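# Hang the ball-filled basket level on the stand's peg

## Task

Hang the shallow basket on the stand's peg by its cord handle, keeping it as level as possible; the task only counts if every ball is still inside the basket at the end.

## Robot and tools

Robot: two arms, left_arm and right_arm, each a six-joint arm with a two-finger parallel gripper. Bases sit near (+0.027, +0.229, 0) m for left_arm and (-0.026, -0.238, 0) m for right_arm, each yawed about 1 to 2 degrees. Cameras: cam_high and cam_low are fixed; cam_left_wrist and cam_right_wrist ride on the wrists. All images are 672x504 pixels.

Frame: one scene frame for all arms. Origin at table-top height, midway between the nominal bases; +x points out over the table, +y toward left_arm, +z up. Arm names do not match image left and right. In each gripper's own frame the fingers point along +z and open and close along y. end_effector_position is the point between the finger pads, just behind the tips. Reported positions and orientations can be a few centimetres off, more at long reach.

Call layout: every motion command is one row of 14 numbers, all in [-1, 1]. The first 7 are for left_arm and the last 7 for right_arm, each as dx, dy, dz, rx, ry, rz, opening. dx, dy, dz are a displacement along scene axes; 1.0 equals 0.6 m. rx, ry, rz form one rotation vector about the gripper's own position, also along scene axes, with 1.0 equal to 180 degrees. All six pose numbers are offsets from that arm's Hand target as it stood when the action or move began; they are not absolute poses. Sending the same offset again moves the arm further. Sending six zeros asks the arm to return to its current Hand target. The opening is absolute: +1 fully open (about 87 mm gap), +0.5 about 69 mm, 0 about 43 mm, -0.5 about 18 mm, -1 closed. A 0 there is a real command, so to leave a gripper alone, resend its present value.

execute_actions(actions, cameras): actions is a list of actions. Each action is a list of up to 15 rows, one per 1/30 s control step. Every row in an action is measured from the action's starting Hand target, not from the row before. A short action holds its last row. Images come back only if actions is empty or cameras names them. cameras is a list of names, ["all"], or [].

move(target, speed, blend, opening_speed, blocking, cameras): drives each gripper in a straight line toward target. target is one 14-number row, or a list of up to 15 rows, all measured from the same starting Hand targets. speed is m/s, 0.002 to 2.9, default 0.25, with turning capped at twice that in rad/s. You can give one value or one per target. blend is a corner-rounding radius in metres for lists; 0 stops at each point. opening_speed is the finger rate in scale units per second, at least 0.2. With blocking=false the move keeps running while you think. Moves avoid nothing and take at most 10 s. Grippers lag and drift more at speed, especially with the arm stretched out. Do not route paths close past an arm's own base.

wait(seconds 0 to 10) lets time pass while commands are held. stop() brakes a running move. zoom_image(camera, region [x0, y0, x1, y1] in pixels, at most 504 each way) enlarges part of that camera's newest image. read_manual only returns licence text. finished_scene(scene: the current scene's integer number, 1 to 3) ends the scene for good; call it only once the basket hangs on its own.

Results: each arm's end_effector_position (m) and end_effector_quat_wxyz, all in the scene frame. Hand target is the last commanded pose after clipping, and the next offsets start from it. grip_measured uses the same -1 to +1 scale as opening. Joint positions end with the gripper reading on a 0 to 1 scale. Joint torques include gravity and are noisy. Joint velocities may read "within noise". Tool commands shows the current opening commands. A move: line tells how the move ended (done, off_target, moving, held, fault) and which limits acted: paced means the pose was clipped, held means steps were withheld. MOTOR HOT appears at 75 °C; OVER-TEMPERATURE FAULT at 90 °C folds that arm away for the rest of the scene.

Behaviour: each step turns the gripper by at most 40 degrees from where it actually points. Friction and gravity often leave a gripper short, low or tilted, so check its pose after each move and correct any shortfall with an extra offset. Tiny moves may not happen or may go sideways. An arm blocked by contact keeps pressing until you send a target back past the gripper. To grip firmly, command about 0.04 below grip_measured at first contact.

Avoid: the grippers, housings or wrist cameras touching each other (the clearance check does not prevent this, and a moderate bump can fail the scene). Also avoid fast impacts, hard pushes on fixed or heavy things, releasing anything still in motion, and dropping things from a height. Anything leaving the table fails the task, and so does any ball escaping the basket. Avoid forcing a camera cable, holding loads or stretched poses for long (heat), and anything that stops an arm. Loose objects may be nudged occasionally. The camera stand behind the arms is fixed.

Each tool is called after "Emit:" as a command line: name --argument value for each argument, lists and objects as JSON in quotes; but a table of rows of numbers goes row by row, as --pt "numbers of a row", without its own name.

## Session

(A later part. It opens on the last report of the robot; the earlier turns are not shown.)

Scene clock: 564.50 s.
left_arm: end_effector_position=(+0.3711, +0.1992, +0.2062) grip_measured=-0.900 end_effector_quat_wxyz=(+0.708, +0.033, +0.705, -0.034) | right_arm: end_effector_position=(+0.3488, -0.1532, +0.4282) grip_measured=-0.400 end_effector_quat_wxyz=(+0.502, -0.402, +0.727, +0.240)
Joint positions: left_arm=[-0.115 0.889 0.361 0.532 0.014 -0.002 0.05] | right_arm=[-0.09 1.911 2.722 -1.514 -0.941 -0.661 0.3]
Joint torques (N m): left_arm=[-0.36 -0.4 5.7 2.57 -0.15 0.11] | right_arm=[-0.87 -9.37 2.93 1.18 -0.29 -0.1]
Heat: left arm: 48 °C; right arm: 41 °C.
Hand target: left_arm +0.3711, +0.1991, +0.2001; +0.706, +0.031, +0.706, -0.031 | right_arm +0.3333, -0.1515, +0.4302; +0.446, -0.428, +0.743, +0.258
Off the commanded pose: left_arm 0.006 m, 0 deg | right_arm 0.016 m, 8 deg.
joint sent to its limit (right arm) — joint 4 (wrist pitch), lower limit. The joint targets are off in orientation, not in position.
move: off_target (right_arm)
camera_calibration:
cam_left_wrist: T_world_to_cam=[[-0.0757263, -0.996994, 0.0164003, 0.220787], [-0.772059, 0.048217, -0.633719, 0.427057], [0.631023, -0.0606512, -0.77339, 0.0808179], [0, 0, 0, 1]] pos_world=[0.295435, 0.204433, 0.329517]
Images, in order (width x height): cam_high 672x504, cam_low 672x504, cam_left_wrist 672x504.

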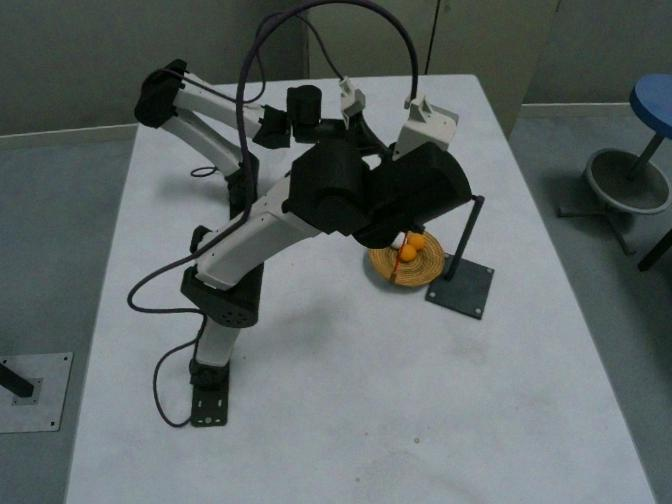

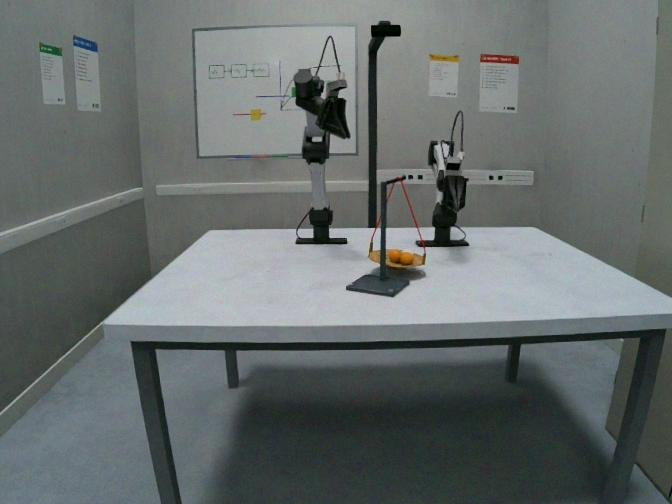

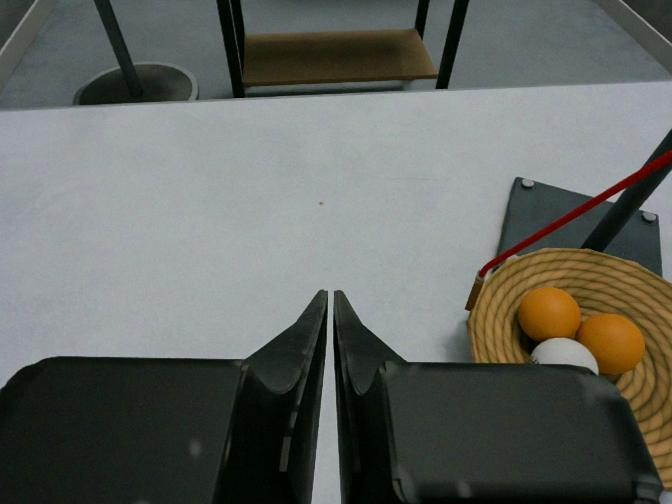

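Emit:
move --pt "-0.0755 -0.2377 -0.1167 -0.0084 -0.0267 -0.1386 -0.9 0 0 0 0 0 0 -0.4" --speed 0.1 --cameras '["cam_left_wrist","cam_right_wrist","cam_low"]'

Emit:
zoom_image --camera "cam_left_wrist" --region '[200, 0, 500, 300]'

Scene clock: 576.33 s.
left_arm: end_effector_position=(+0.3237, +0.0582, +0.1048) grip_measured=-0.900 end_effector_quat_wxyz=(+0.671, +0.187, +0.694, -0.182) | right_arm: end_effector_position=(+0.3488, -0.1532, +0.4282) grip_measured=-0.400 end_effector_quat_wxyz=(+0.502, -0.402, +0.727, +0.240)
Joint positions: left_arm=[-0.553 1.366 0.087 1.246 0.009 -0.002 0.05] | right_arm=[-0.09 1.911 2.722 -1.514 -0.941 -0.661 0.3]
Joint torques (N m): left_arm=[-0.36 -1.66 3.7 3.75 -0.12 0.11] | right_arm=[-0.77 -9.35 2.85 1.23 -0.32 -0.09]
Heat: left arm: 49 °C; right arm: 41 °C.
Hand target: left_arm +0.3258, +0.0565, +0.1299; +0.712, +0.175, +0.653, -0.191 | right_arm +0.3333, -0.1515, +0.4302; +0.446, -0.428, +0.743, +0.258
Off the commanded pose: left_arm 0.025 m, 7 deg | right_arm 0.016 m, 8 deg.
joint sent to its limit (right arm) — joint 4 (wrist pitch), lower limit. The joint targets are off in orientation, not in position.
move: off_target (left_arm, right_arm)
camera_calibration:
cam_left_wrist: T_world_to_cam=[[-0.487235, -0.873122, 0.0161464, 0.204318], [-0.700213, 0.379563, -0.604677, 0.287423], [0.521828, -0.305925, -0.796307, 0.0758048], [0, 0, 0, 1]] pos_world=[0.261251, 0.0924899, 0.230863]
cam_right_wrist: T_world_to_cam=[[0.824747, -0.563019, 0.0529385, -0.397955], [-0.526815, -0.79898, -0.289995, 0.206277], [0.205569, 0.211283, -0.955563, 0.513138], [0, 0, 0, 1]] pos_world=[0.331397, -0.167662, 0.571222]
Images, in order (width x height): cam_low 672x504, cam_left_wrist 672x504, cam_right_wrist 672x504.

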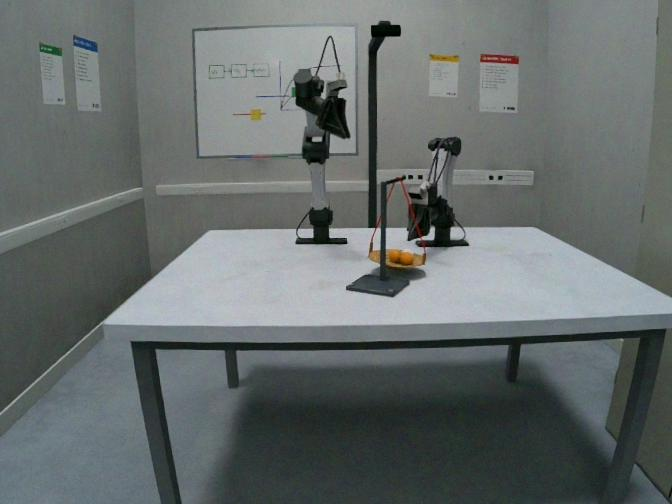

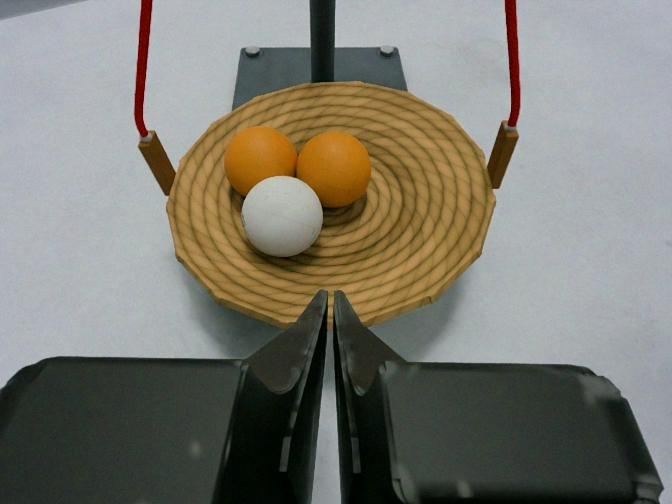

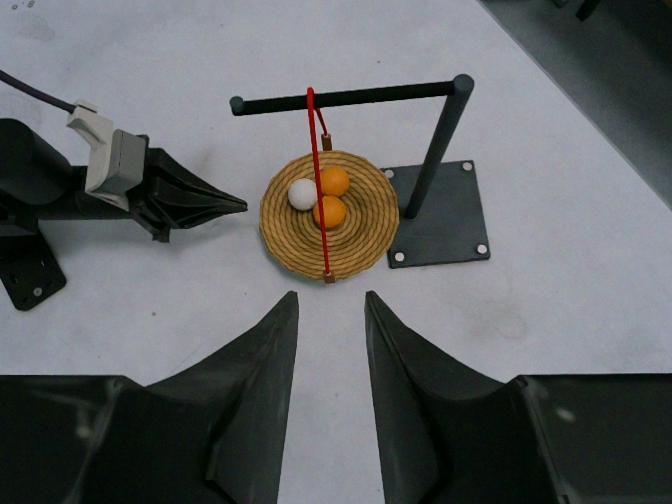

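Scaled by 1.680 from the camera's 672x504 image, which has a finer 960x720 frame.

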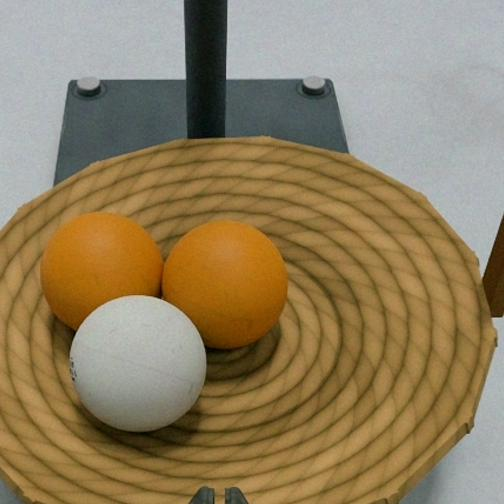

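Emit:
zoom_image --camera "cam_left_wrist" --region '[110, 90, 210, 210]'

Emit:
zoom_image --camera "cam_left_wrist" --region '[460, 90, 560, 210]'

Emit:
zoom_image --camera "cam_left_wrist" --region '[270, 0, 370, 100]'

Emit:
zoom_image --camera "cam_low" --region '[365, 230, 430, 275]'

Emit:
zoom_image --camera "cam_right_wrist" --region '[280, 70, 380, 150]'

Emit:
zoom_image --camera "cam_right_wrist" --region '[280, 230, 380, 310]'

Scaled by 4.200 from the camera's 672x504 image, which has a finer 960x720 frame.

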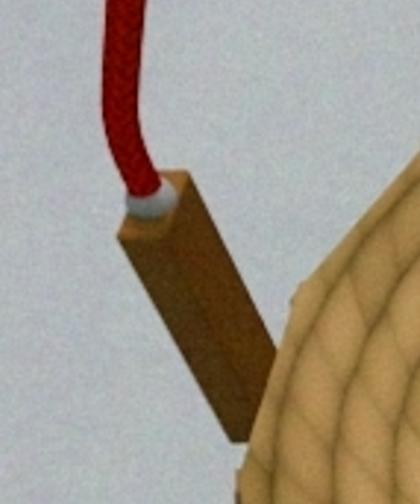

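Scaled by 4.200 from the camera's 672x504 image, which has a finer 960x720 frame.

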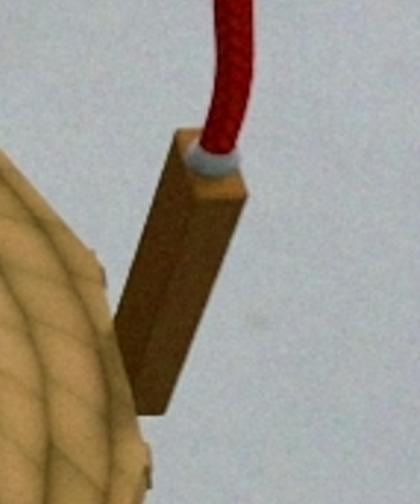

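Scaled by 5.040 from the camera's 672x504 image, which has a finer 960x720 frame.

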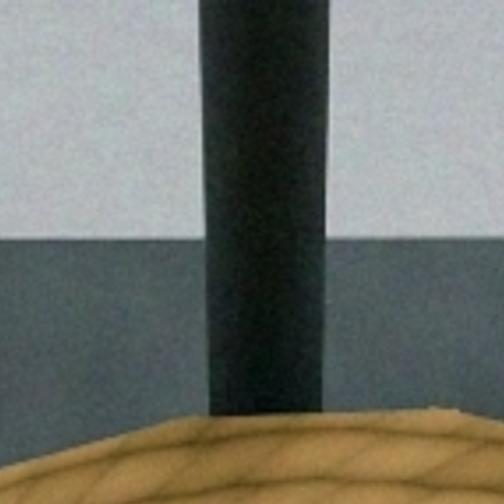

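Scaled by 7.754 from the camera's 672x504 image, which has a finer 960x720 frame.

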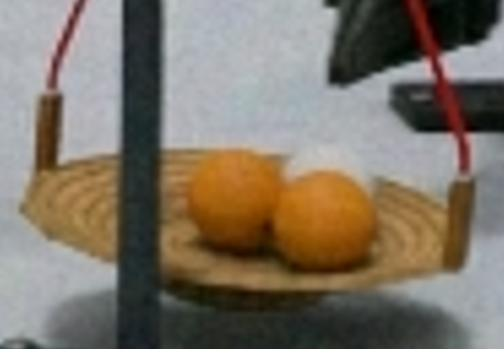

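Scaled by 5.040 from the camera's 672x504 image, which has a finer 960x720 frame.

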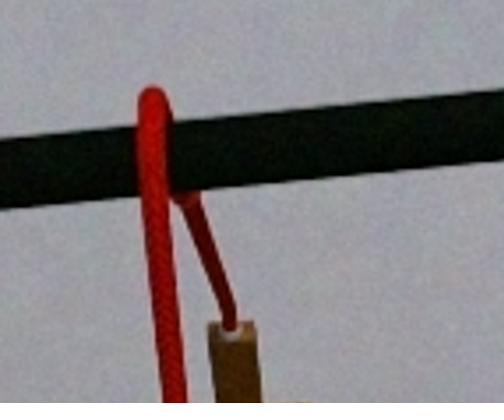

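Scaled by 5.040 from the camera's 672x504 image, which has a finer 960x720 frame.

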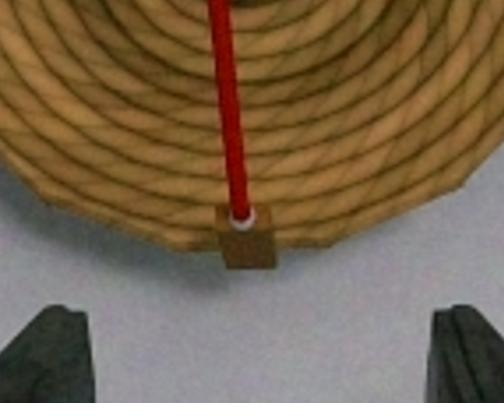

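Emit:
move --pt "0 0 0.03 0 0 0 -0.9 0.0655 0.0333 -0.2587 0.0913 -0.0413 0.0664 -0.2" --speed 0.12 --cameras '["cam_left_wrist","cam_right_wrist","cam_low"]'

Emit:
zoom_image --camera "cam_low" --region '[350, 150, 450, 280]'

Scene clock: 660.27 s.
left_arm: end_effector_position=(+0.3209, +0.0598, +0.1258) grip_measured=-0.900 end_effector_quat_wxyz=(+0.688, +0.182, +0.677, -0.187) | right_arm: end_effector_position=(+0.3746, -0.1312, +0.2753) grip_measured=-0.200 end_effector_quat_wxyz=(+0.517, -0.452, +0.624, +0.372)
Joint positions: left_arm=[-0.553 1.248 0.087 1.178 0.009 -0.002 0.05] | right_arm=[-0.117 1.69 1.56 -0.692 -1.31 -0.807 0.4]
Joint torques (N m): left_arm=[-0.4 -3.92 6.91 2.64 -0.13 0.11] | right_arm=[-1.03 -8.21 5.15 1.58 -0.53 0.05]
Heat: left arm: 61 °C; right arm: 42 °C.
Hand target: left_arm +0.3258, +0.0565, +0.1480; +0.712, +0.175, +0.653, -0.191 | right_arm +0.3726, -0.1316, +0.2750; +0.520, -0.450, +0.620, +0.377
Off the commanded pose: left_arm 0.023 m, 4 deg | right_arm 0.002 m, 1 deg.
move: off_target (left_arm)
camera_calibration:
cam_left_wrist: T_world_to_cam=[[-0.487946, -0.872716, 0.0166102, 0.204172], [-0.672893, 0.363965, -0.644006, 0.29472], [0.555989, -0.325417, -0.76484, 0.0807059], [0, 0, 0, 1]] pos_world=[0.253068, 0.0971799, 0.248137]
cam_right_wrist: T_world_to_cam=[[0.949177, -0.314742, -0.000483508, -0.398169], [-0.277014, -0.834668, -0.476018, 0.146001], [0.149419, 0.451959, -0.879436, 0.388731], [0, 0, 0, 1]] pos_world=[0.360293, -0.179149, 0.411171]
Images, in order (width x height): cam_low 672x504, cam_left_wrist 672x504, cam_right_wrist 672x504.

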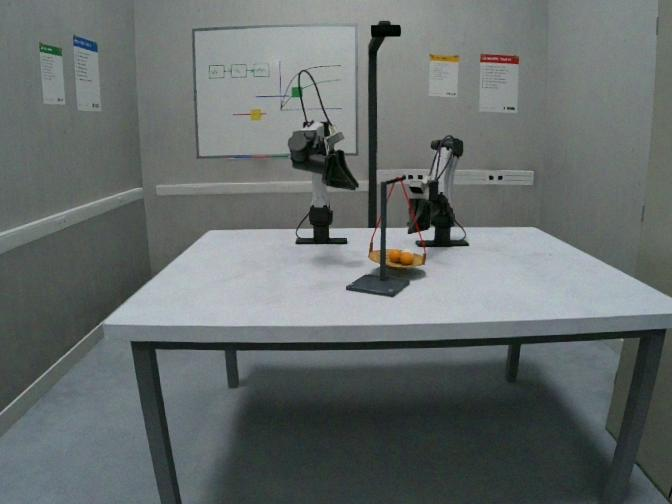

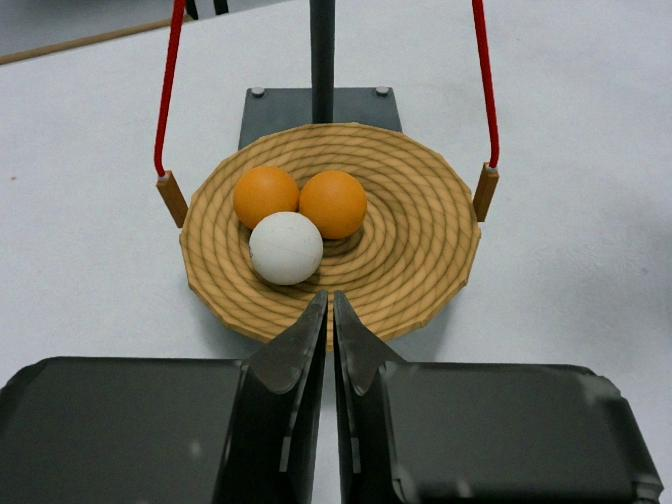

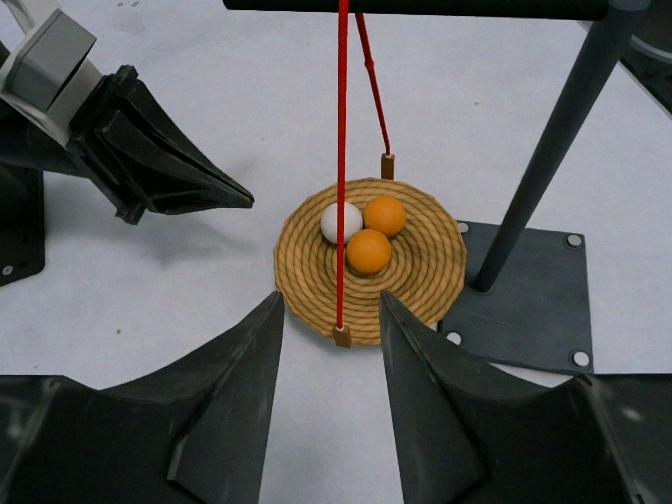

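Scaled by 3.877 from the camera's 672x504 image, which has a finer 960x720 frame.

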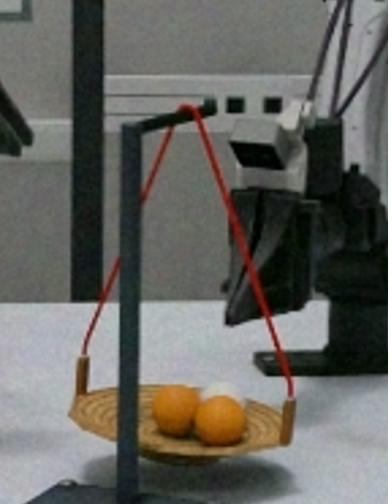

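Emit:
move --pt "0.0753 0.2375 0.0867 0.0084 0.0267 0.1386 -0.9 0.0553 0.146 -0.036 0 0 0 -0.2" --speed 0.1 --cameras '["cam_right_wrist","cam_low"]'

Emit:
zoom_image --camera "cam_low" --region '[350, 150, 450, 280]'

Scene clock: 689.27 s.
left_arm: end_effector_position=(+0.3673, +0.1956, +0.1849) grip_measured=-0.900 end_effector_quat_wxyz=(+0.695, +0.036, +0.717, -0.036) | right_arm: end_effector_position=(+0.4021, -0.0460, +0.2685) grip_measured=-0.200 end_effector_quat_wxyz=(+0.529, -0.455, +0.612, +0.372)
Joint positions: left_arm=[-0.13 0.904 0.313 0.56 0.007 -0.002 0.05] | right_arm=[0.115 1.708 1.436 -0.122 -1.129 -0.387 0.4]
Joint torques (N m): left_arm=[0.69 -1.94 9.36 2.3 -0.09 0.11] | right_arm=[-0.17 -6.28 5.39 2.03 -0.12 0.07]
Heat: left arm: 56 °C; right arm: 43 °C.
Hand target: left_arm +0.3710, +0.1989, +0.2001; +0.706, +0.031, +0.706, -0.031 | right_arm +0.4058, -0.0440, +0.2534; +0.520, -0.451, +0.620, +0.377
Off the commanded pose: left_arm 0.016 m, 2 deg | right_arm 0.016 m, 2 deg.
move: off_target (left_arm, right_arm)
camera_calibration:
cam_right_wrist: T_world_to_cam=[[0.950363, -0.310211, 0.0240659, -0.404311], [-0.257716, -0.828154, -0.497738, 0.219851], [0.174334, 0.466829, -0.866994, 0.327498], [0, 0, 0, 1]] pos_world=[0.383808, -0.0962369, 0.403097]
Images, in order (width x height): cam_low 672x504, cam_right_wrist 672x504.

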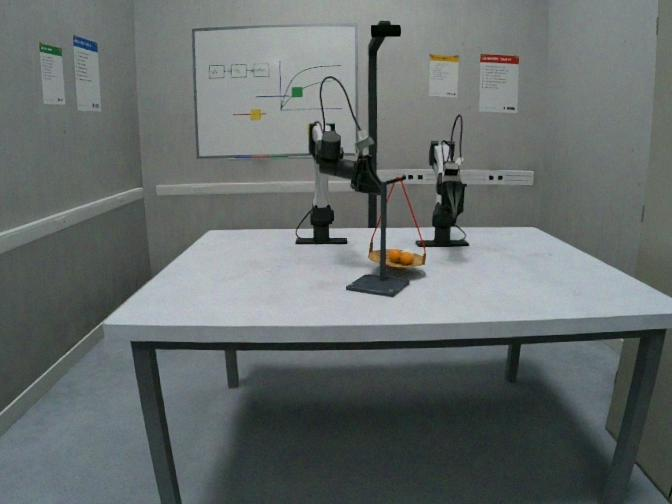

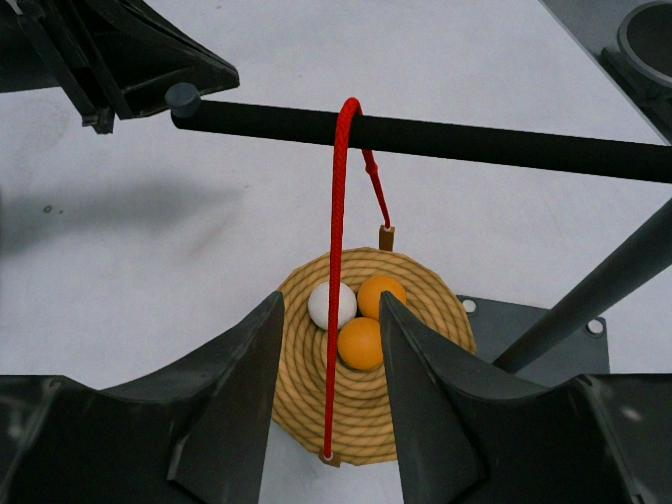

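Scaled by 3.877 from the camera's 672x504 image, which has a finer 960x720 frame.

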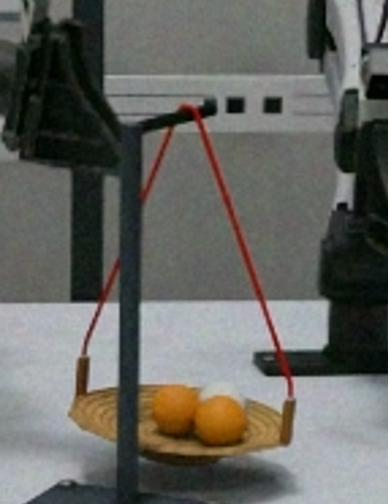

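Emit:
move --pt "0 0 0 0 0 0 -0.9 0 0.0 -0.035 0 0 0 -0.2" --pt "0 0 0 0 0 0 -0.9 0.017 0.0555 -0.02 0 0 0 -0.2" --speed 0.06 --cameras '["cam_right_wrist","cam_low"]'

Emit:
zoom_image --camera "cam_low" --region '[350, 150, 450, 280]'

Scene clock: 705.03 s.
left_arm: end_effector_position=(+0.3673, +0.1956, +0.1848) grip_measured=-0.900 end_effector_quat_wxyz=(+0.695, +0.036, +0.717, -0.036) | right_arm: end_effector_position=(+0.4065, -0.0135, +0.2397) grip_measured=-0.200 end_effector_quat_wxyz=(+0.514, -0.449, +0.624, +0.380)
Joint positions: left_arm=[-0.13 0.904 0.313 0.559 0.007 -0.002 0.05] | right_arm=[0.197 1.761 1.39 -0.008 -1.055 -0.321 0.4]
Joint torques (N m): left_arm=[0.69 -1.95 9.37 2.3 -0.1 0.11] | right_arm=[-0.03 -6.26 9.98 2.13 -0.06 0.04]
Heat: left arm: 57 °C; right arm: 41 °C.
Hand target: left_arm +0.3710, +0.1989, +0.2001; +0.706, +0.031, +0.706, -0.031 | right_arm +0.4160, -0.0106, +0.2414; +0.520, -0.451, +0.619, +0.377
Off the commanded pose: left_arm 0.016 m, 2 deg | right_arm 0.010 m, 1 deg.
move: off_target (left_arm)
camera_calibration:
cam_right_wrist: T_world_to_cam=[[0.951167, -0.308306, -0.0150975, -0.388517], [-0.277097, -0.831286, -0.481851, 0.237543], [0.136007, 0.462505, -0.876123, 0.304262], [0, 0, 0, 1]] pos_world=[0.393985, -0.0630383, 0.375165]
Images, in order (width x height): cam_low 672x504, cam_right_wrist 672x504.

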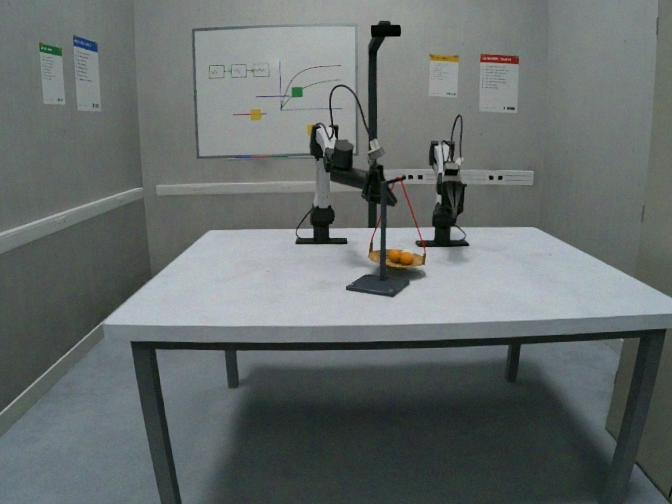

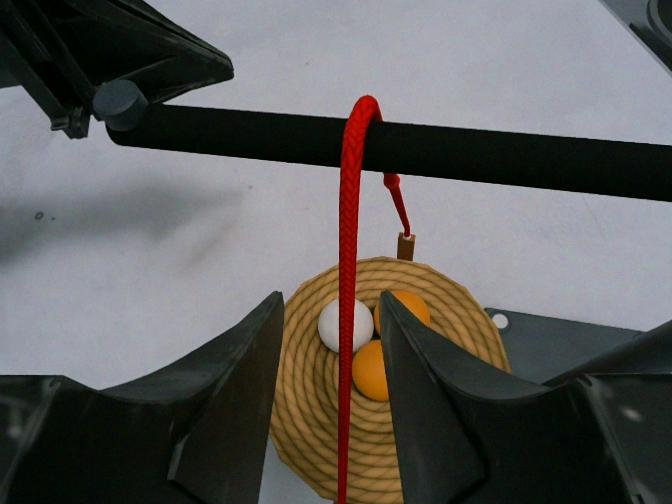

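Scaled by 3.877 from the camera's 672x504 image, which has a finer 960x720 frame.

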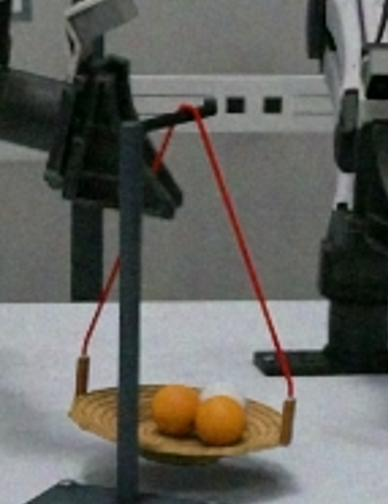

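Emit:
move --pt "0 0 0 0 0 0 -0.9 0.0017 -0.0132 0.034 0 0 0 -0.2" --speed 0.05 --cameras '["cam_right_wrist","cam_low"]'

Emit:
zoom_image --camera "cam_low" --region '[350, 150, 450, 280]'

Scene clock: 713.40 s.
left_arm: end_effector_position=(+0.3673, +0.1956, +0.1848) grip_measured=-0.900 end_effector_quat_wxyz=(+0.695, +0.036, +0.717, -0.036) | right_arm: end_effector_position=(+0.4134, -0.0185, +0.2617) grip_measured=-0.200 end_effector_quat_wxyz=(+0.525, -0.448, +0.620, +0.373)
Joint positions: left_arm=[-0.13 0.904 0.313 0.559 0.007 -0.002 0.05] | right_arm=[0.184 1.761 1.464 -0.058 -1.055 -0.32 0.4]
Joint torques (N m): left_arm=[0.69 -1.94 9.4 2.3 -0.1 0.11] | right_arm=[-0.7 -6.74 9.76 1.64 -0.24 -0.04]
Heat: left arm: 58 °C; right arm: 40 °C.
Hand target: left_arm +0.3710, +0.1989, +0.2001; +0.706, +0.031, +0.706, -0.031 | right_arm +0.4171, -0.0186, +0.2617; +0.520, -0.450, +0.620, +0.378
Off the commanded pose: left_arm 0.016 m, 2 deg | right_arm 0.004 m, 1 deg.
move: off_target (left_arm)
camera_calibration:
cam_right_wrist: T_world_to_cam=[[0.947041, -0.321067, 0.00548254, -0.400283], [-0.277064, -0.825639, -0.491484, 0.248584], [0.162326, 0.463936, -0.87087, 0.312691], [0, 0, 0, 1]] pos_world=[0.3972, -0.0683455, 0.396682]
Images, in order (width x height): cam_low 672x504, cam_right_wrist 672x504.

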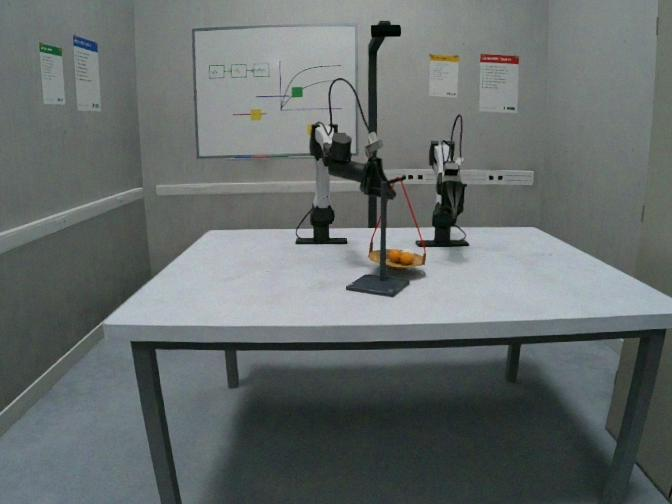

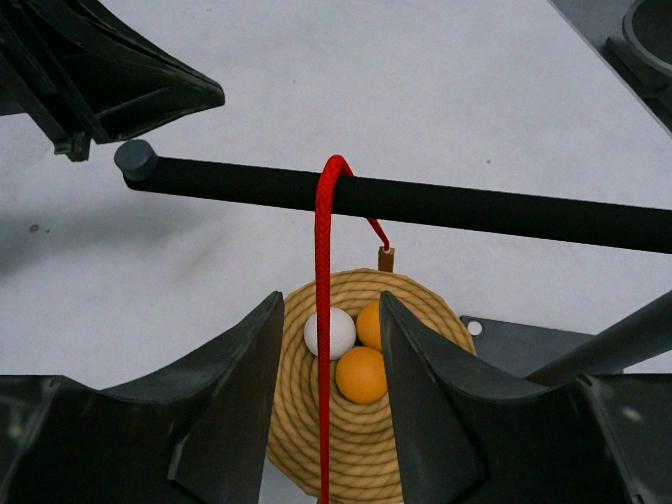

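Scaled by 3.877 from the camera's 672x504 image, which has a finer 960x720 frame.

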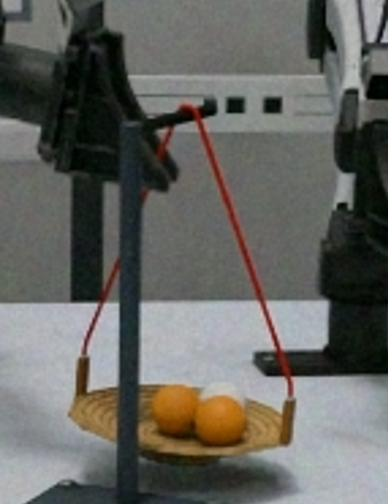

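Emit:
move --pt "0 0 0 0 0 0 -0.9 -0.008 -0.016 0.0 0 0 0 -0.2" --speed 0.04 --cameras '["cam_right_wrist","cam_low"]'

Emit:
zoom_image --camera "cam_low" --region '[350, 150, 450, 280]'

Scene clock: 722.50 s.
left_arm: end_effector_position=(+0.3673, +0.1956, +0.1848) grip_measured=-0.900 end_effector_quat_wxyz=(+0.695, +0.036, +0.717, -0.036) | right_arm: end_effector_position=(+0.4142, -0.0272, +0.2603) grip_measured=-0.200 end_effector_quat_wxyz=(+0.523, -0.445, +0.623, +0.375)
Joint positions: left_arm=[-0.13 0.904 0.313 0.559 0.007 -0.002 0.05] | right_arm=[0.162 1.761 1.464 -0.075 -1.073 -0.327 0.4]
Joint torques (N m): left_arm=[0.68 -1.96 9.36 2.3 -0.09 0.12] | right_arm=[-0.73 -8.61 7.82 1.67 -0.31 -0.19]
Heat: left arm: 58 °C; right arm: 41 °C.
Hand target: left_arm +0.3710, +0.1989, +0.2001; +0.706, +0.031, +0.706, -0.031 | right_arm +0.4123, -0.0281, +0.2618; +0.520, -0.451, +0.619, +0.377
Off the commanded pose: left_arm 0.016 m, 2 deg | right_arm 0.003 m, 1 deg.
move: off_target (left_arm)
camera_calibration:
cam_right_wrist: T_world_to_cam=[[0.945837, -0.324604, -0.00494948, -0.400598], [-0.285266, -0.823743, -0.48997, 0.24389], [0.154969, 0.464844, -0.871725, 0.318632], [0, 0, 0, 1]] pos_world=[0.399096, -0.0772472, 0.395276]
Images, in order (width x height): cam_low 672x504, cam_right_wrist 672x504.

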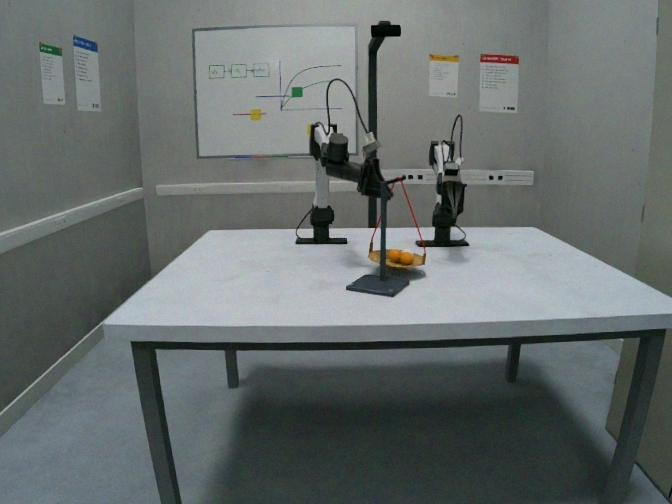

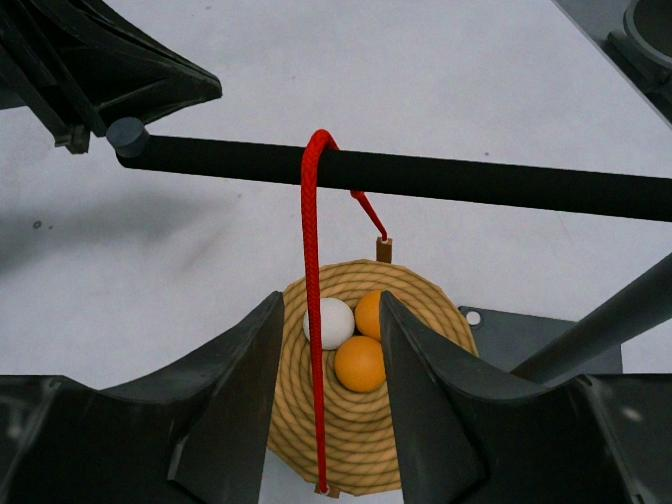

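Scaled by 3.877 from the camera's 672x504 image, which has a finer 960x720 frame.

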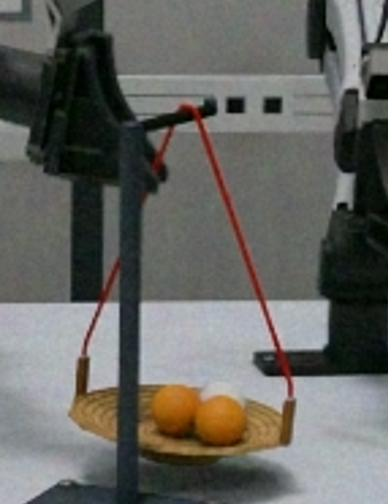

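Emit:
move --pt "0 0 0 0 0 0 -0.9 -0.011 0.0037 0.0 0 0 0 -0.2" --pt "0 0 0 0 0 0 -0.9 -0.011 0.0037 0.0 0 0 0 -1" --speed 0.04 --opening_speed 0.4 --cameras '["cam_right_wrist","cam_low"]'

Emit:
zoom_image --camera "cam_low" --region '[350, 150, 450, 280]'

Emit:
zoom_image --camera "cam_low" --region '[365, 230, 430, 275]'

Scene clock: 732.57 s.
left_arm: end_effector_position=(+0.3673, +0.1956, +0.1848) grip_measured=-0.900 end_effector_quat_wxyz=(+0.695, +0.036, +0.717, -0.036) | right_arm: end_effector_position=(+0.4140, -0.0272, +0.2602) grip_measured=-0.928 end_effector_quat_wxyz=(+0.522, -0.445, +0.623, +0.375)
Joint positions: left_arm=[-0.13 0.904 0.313 0.559 0.007 -0.002 0.05] | right_arm=[0.162 1.761 1.464 -0.075 -1.073 -0.328 0.036]
Joint torques (N m): left_arm=[0.68 -1.95 9.36 2.3 -0.1 0.12] | right_arm=[-0.13 -10.28 5.53 1.77 -0.2 -0.1]
Heat: left arm: 58 °C; right arm: 41 °C.
Hand target: left_arm +0.3710, +0.1989, +0.2001; +0.706, +0.031, +0.706, -0.031 | right_arm +0.4056, -0.0259, +0.2617; +0.520, -0.451, +0.620, +0.377
Off the commanded pose: left_arm 0.016 m, 2 deg | right_arm 0.009 m, 1 deg.
move: off_target (left_arm)
camera_calibration:
cam_right_wrist: T_world_to_cam=[[0.945968, -0.324219, -0.00522689, -0.400478], [-0.285102, -0.823942, -0.489731, 0.243797], [0.154474, 0.46476, -0.871858, 0.318829], [0, 0, 0, 1]] pos_world=[0.399096, -0.077147, 0.395275]
Images, in order (width x height): cam_low 672x504, cam_right_wrist 672x504.

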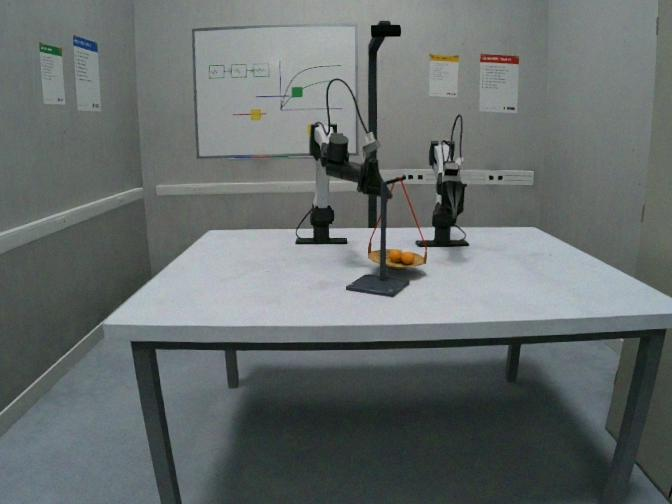

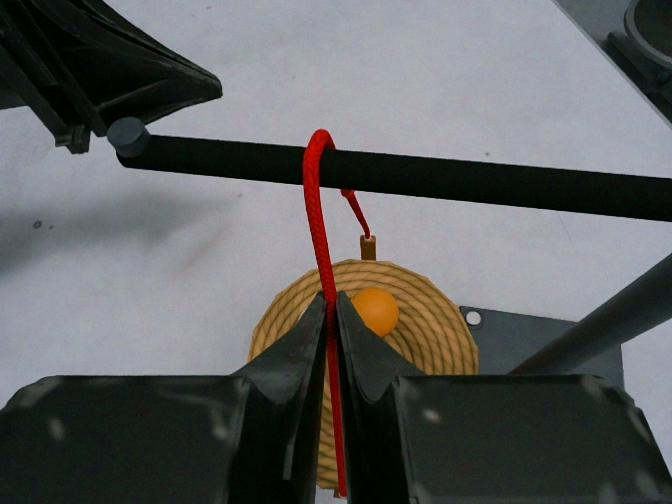

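Scaled by 3.877 from the camera's 672x504 image, which has a finer 960x720 frame.

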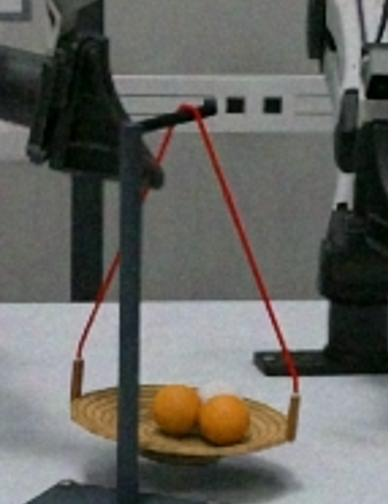

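Scaled by 7.754 from the camera's 672x504 image, which has a finer 960x720 frame.

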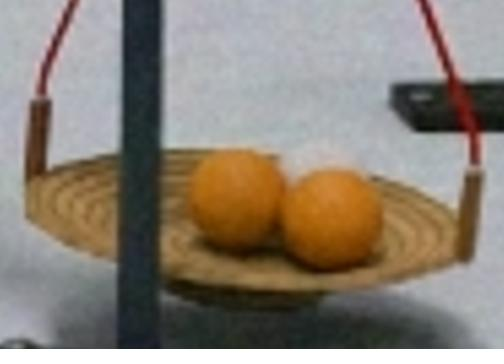

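Emit:
move --pt "0 0 0 0 0 0 -0.9 0.0115 -0.004 -0.015 0 0 0 -1" --speed 0.02 --cameras '["cam_low"]'

Emit:
zoom_image --camera "cam_low" --region '[365, 230, 430, 275]'

Scene clock: 737.97 s.
left_arm: end_effector_position=(+0.3673, +0.1956, +0.1848) grip_measured=-0.900 end_effector_quat_wxyz=(+0.695, +0.036, +0.717, -0.036) | right_arm: end_effector_position=(+0.4141, -0.0272, +0.2602) grip_measured=-0.928 end_effector_quat_wxyz=(+0.523, -0.446, +0.623, +0.374)
Joint positions: left_arm=[-0.13 0.904 0.313 0.559 0.007 -0.002 0.05] | right_arm=[0.162 1.761 1.464 -0.075 -1.074 -0.33 0.036]
Joint torques (N m): left_arm=[0.69 -1.96 9.37 2.3 -0.1 0.11] | right_arm=[-0.79 -8.32 5.34 2.03 -0.32 -0.18]
Heat: left arm: 58 °C; right arm: 42 °C.
Hand target: left_arm +0.3710, +0.1989, +0.2001; +0.706, +0.031, +0.706, -0.031 | right_arm +0.4126, -0.0283, +0.2527; +0.520, -0.450, +0.620, +0.378
Off the commanded pose: left_arm 0.016 m, 2 deg | right_arm 0.008 m, 1 deg.
move: off_target (left_arm)
Images, in order (width x height): cam_low 672x504.

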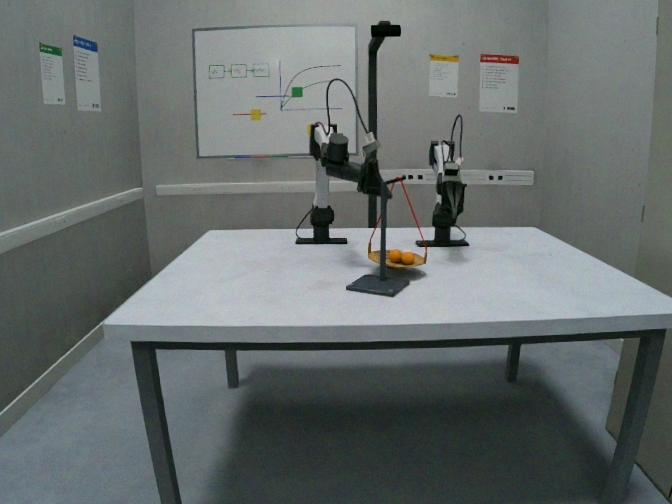

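Scaled by 7.754 from the camera's 672x504 image, which has a finer 960x720 frame.

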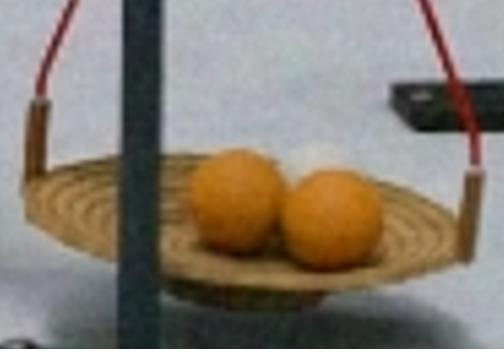

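Emit:
move --pt "0 0 0 0 0 0 -0.9 0 -0.002 -0.012 0 0 0 -1" --speed 0.02 --cameras '[]'

Scene clock: 740.97 s.
left_arm: end_effector_position=(+0.3673, +0.1956, +0.1848) grip_measured=-0.900 end_effector_quat_wxyz=(+0.695, +0.036, +0.717, -0.036) | right_arm: end_effector_position=(+0.4130, -0.0263, +0.2563) grip_measured=-0.928 end_effector_quat_wxyz=(+0.525, -0.450, +0.617, +0.376)
Joint positions: left_arm=[-0.13 0.904 0.313 0.559 0.007 -0.002 0.05] | right_arm=[0.162 1.761 1.441 -0.044 -1.085 -0.333 0.036]
Joint torques (N m): left_arm=[0.7 -1.96 9.36 2.3 -0.09 0.11] | right_arm=[-1.02 -8.05 5.15 1.91 -0.13 -0.12]
Heat: left arm: 58 °C; right arm: 42 °C.
Hand target: left_arm +0.3710, +0.1989, +0.2001; +0.706, +0.031, +0.706, -0.031 | right_arm +0.4125, -0.0295, +0.2455; +0.520, -0.450, +0.620, +0.378
Off the commanded pose: left_arm 0.016 m, 2 deg | right_arm 0.011 m, 1 deg.
move: off_target (left_arm, right_arm)
No camera images: "cameras" was empty.

Moved 4 mm. A bit more.

Emit:
move --pt "0 0 0 0 0 0 -0.9 0 -0.002 -0.005 0 0 0 -1" --speed 0.02 --cameras '["cam_low"]'

Emit:
zoom_image --camera "cam_low" --region '[365, 230, 430, 275]'

Scene clock: 745.00 s.
left_arm: end_effector_position=(+0.3673, +0.1956, +0.1848) grip_measured=-0.900 end_effector_quat_wxyz=(+0.695, +0.036, +0.717, -0.036) | right_arm: end_effector_position=(+0.4131, -0.0281, +0.2532) grip_measured=-0.928 end_effector_quat_wxyz=(+0.525, -0.449, +0.618, +0.376)
Joint positions: left_arm=[-0.13 0.904 0.313 0.559 0.007 -0.002 0.05] | right_arm=[0.158 1.761 1.43 -0.037 -1.087 -0.335 0.036]
Joint torques (N m): left_arm=[0.69 -1.94 9.36 2.31 -0.1 0.11] | right_arm=[-1.02 -8.06 4.96 1.9 -0.2 -0.11]
Heat: left arm: 58 °C; right arm: 42 °C.
Hand target: left_arm +0.3710, +0.1989, +0.2001; +0.706, +0.031, +0.706, -0.031 | right_arm +0.4125, -0.0307, +0.2425; +0.520, -0.451, +0.620, +0.378
Off the commanded pose: left_arm 0.016 m, 2 deg | right_arm 0.011 m, 1 deg.
move: off_target (left_arm, right_arm)
Images, in order (width x height): cam_low 672x504.

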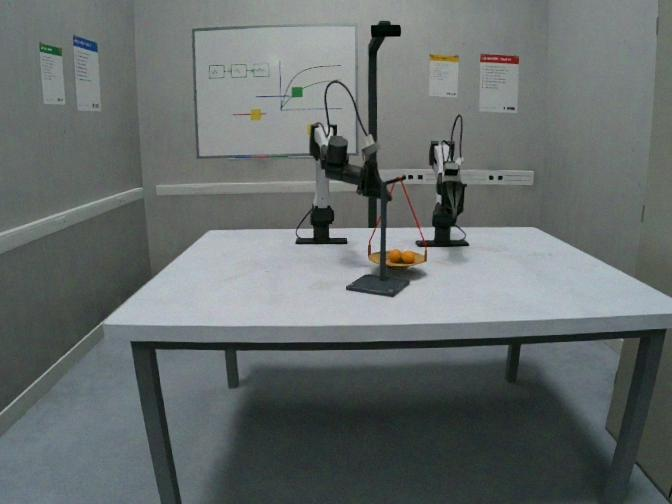

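Scaled by 7.754 from the camera's 672x504 image, which has a finer 960x720 frame.

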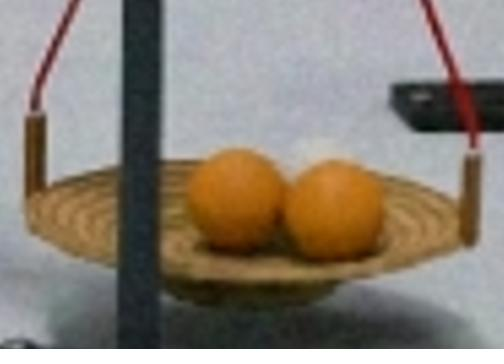

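Emit:
move --pt "0 0 0 0 0 0 -0.9 0 0 0 0 0 0 -0.4" --pt "0 0 0 0 0 0 -0.9 -0.025 -0.075 0.02 0 0 0 -0.4" --pt "0 0 0 0 0 0 -0.9 -0.06 -0.2 0.12 0 0 0 -0.4" --speed 0.05 --opening_speed 0.25 --blend '[0,0.02,0]' --cameras '["cam_low","cam_right_wrist"]'

Emit:
zoom_image --camera "cam_low" --region '[365, 230, 430, 275]'

Scene clock: 764.40 s.
left_arm: end_effector_position=(+0.3673, +0.1956, +0.1848) grip_measured=-0.900 end_effector_quat_wxyz=(+0.695, +0.036, +0.717, -0.036) | right_arm: end_effector_position=(+0.3733, -0.1503, +0.3150) grip_measured=-0.400 end_effector_quat_wxyz=(+0.523, -0.449, +0.623, +0.369)
Joint positions: left_arm=[-0.13 0.904 0.313 0.559 0.007 -0.002 0.05] | right_arm=[-0.171 1.748 1.804 -0.987 -1.343 -0.928 0.3]
Joint torques (N m): left_arm=[0.68 -1.95 9.37 2.3 -0.1 0.11] | right_arm=[-0.79 -5.71 8.88 0.96 -0.57 -0.17]
Heat: left arm: 58 °C; right arm: 42 °C.
Hand target: left_arm +0.3710, +0.1989, +0.2001; +0.706, +0.031, +0.706, -0.031 | right_arm +0.3765, -0.1508, +0.3145; +0.520, -0.450, +0.620, +0.377
Off the commanded pose: left_arm 0.016 m, 2 deg | right_arm 0.003 m, 1 deg.
move: off_target (left_arm)
camera_calibration:
cam_right_wrist: T_world_to_cam=[[0.945769, -0.324773, 0.00653464, -0.405323], [-0.281353, -0.829047, -0.48324, 0.153413], [0.162361, 0.455195, -0.875463, 0.426854], [0, 0, 0, 1]] pos_world=[0.3572, -0.198753, 0.450479]
Images, in order (width x height): cam_low 672x504, cam_right_wrist 672x504.

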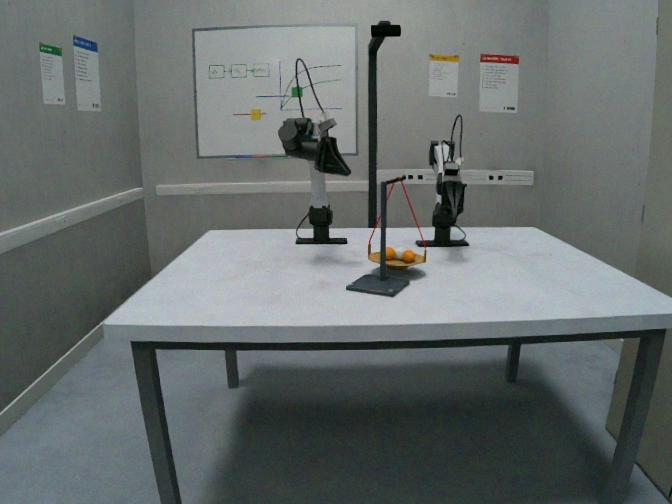

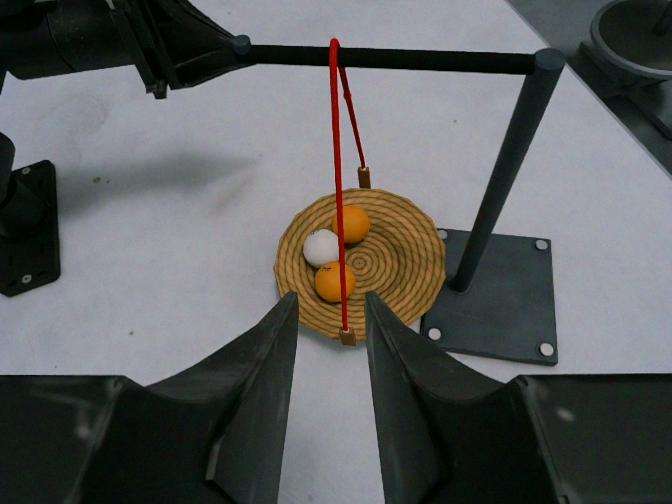

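Scaled by 7.754 from the camera's 672x504 image, which has a finer 960x720 frame.

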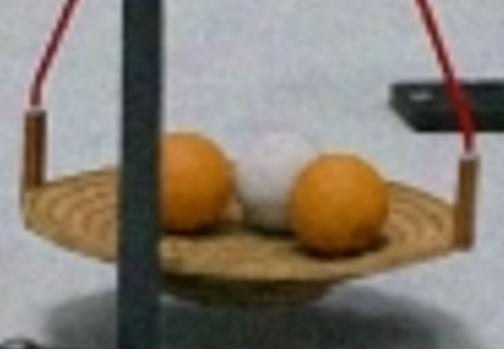

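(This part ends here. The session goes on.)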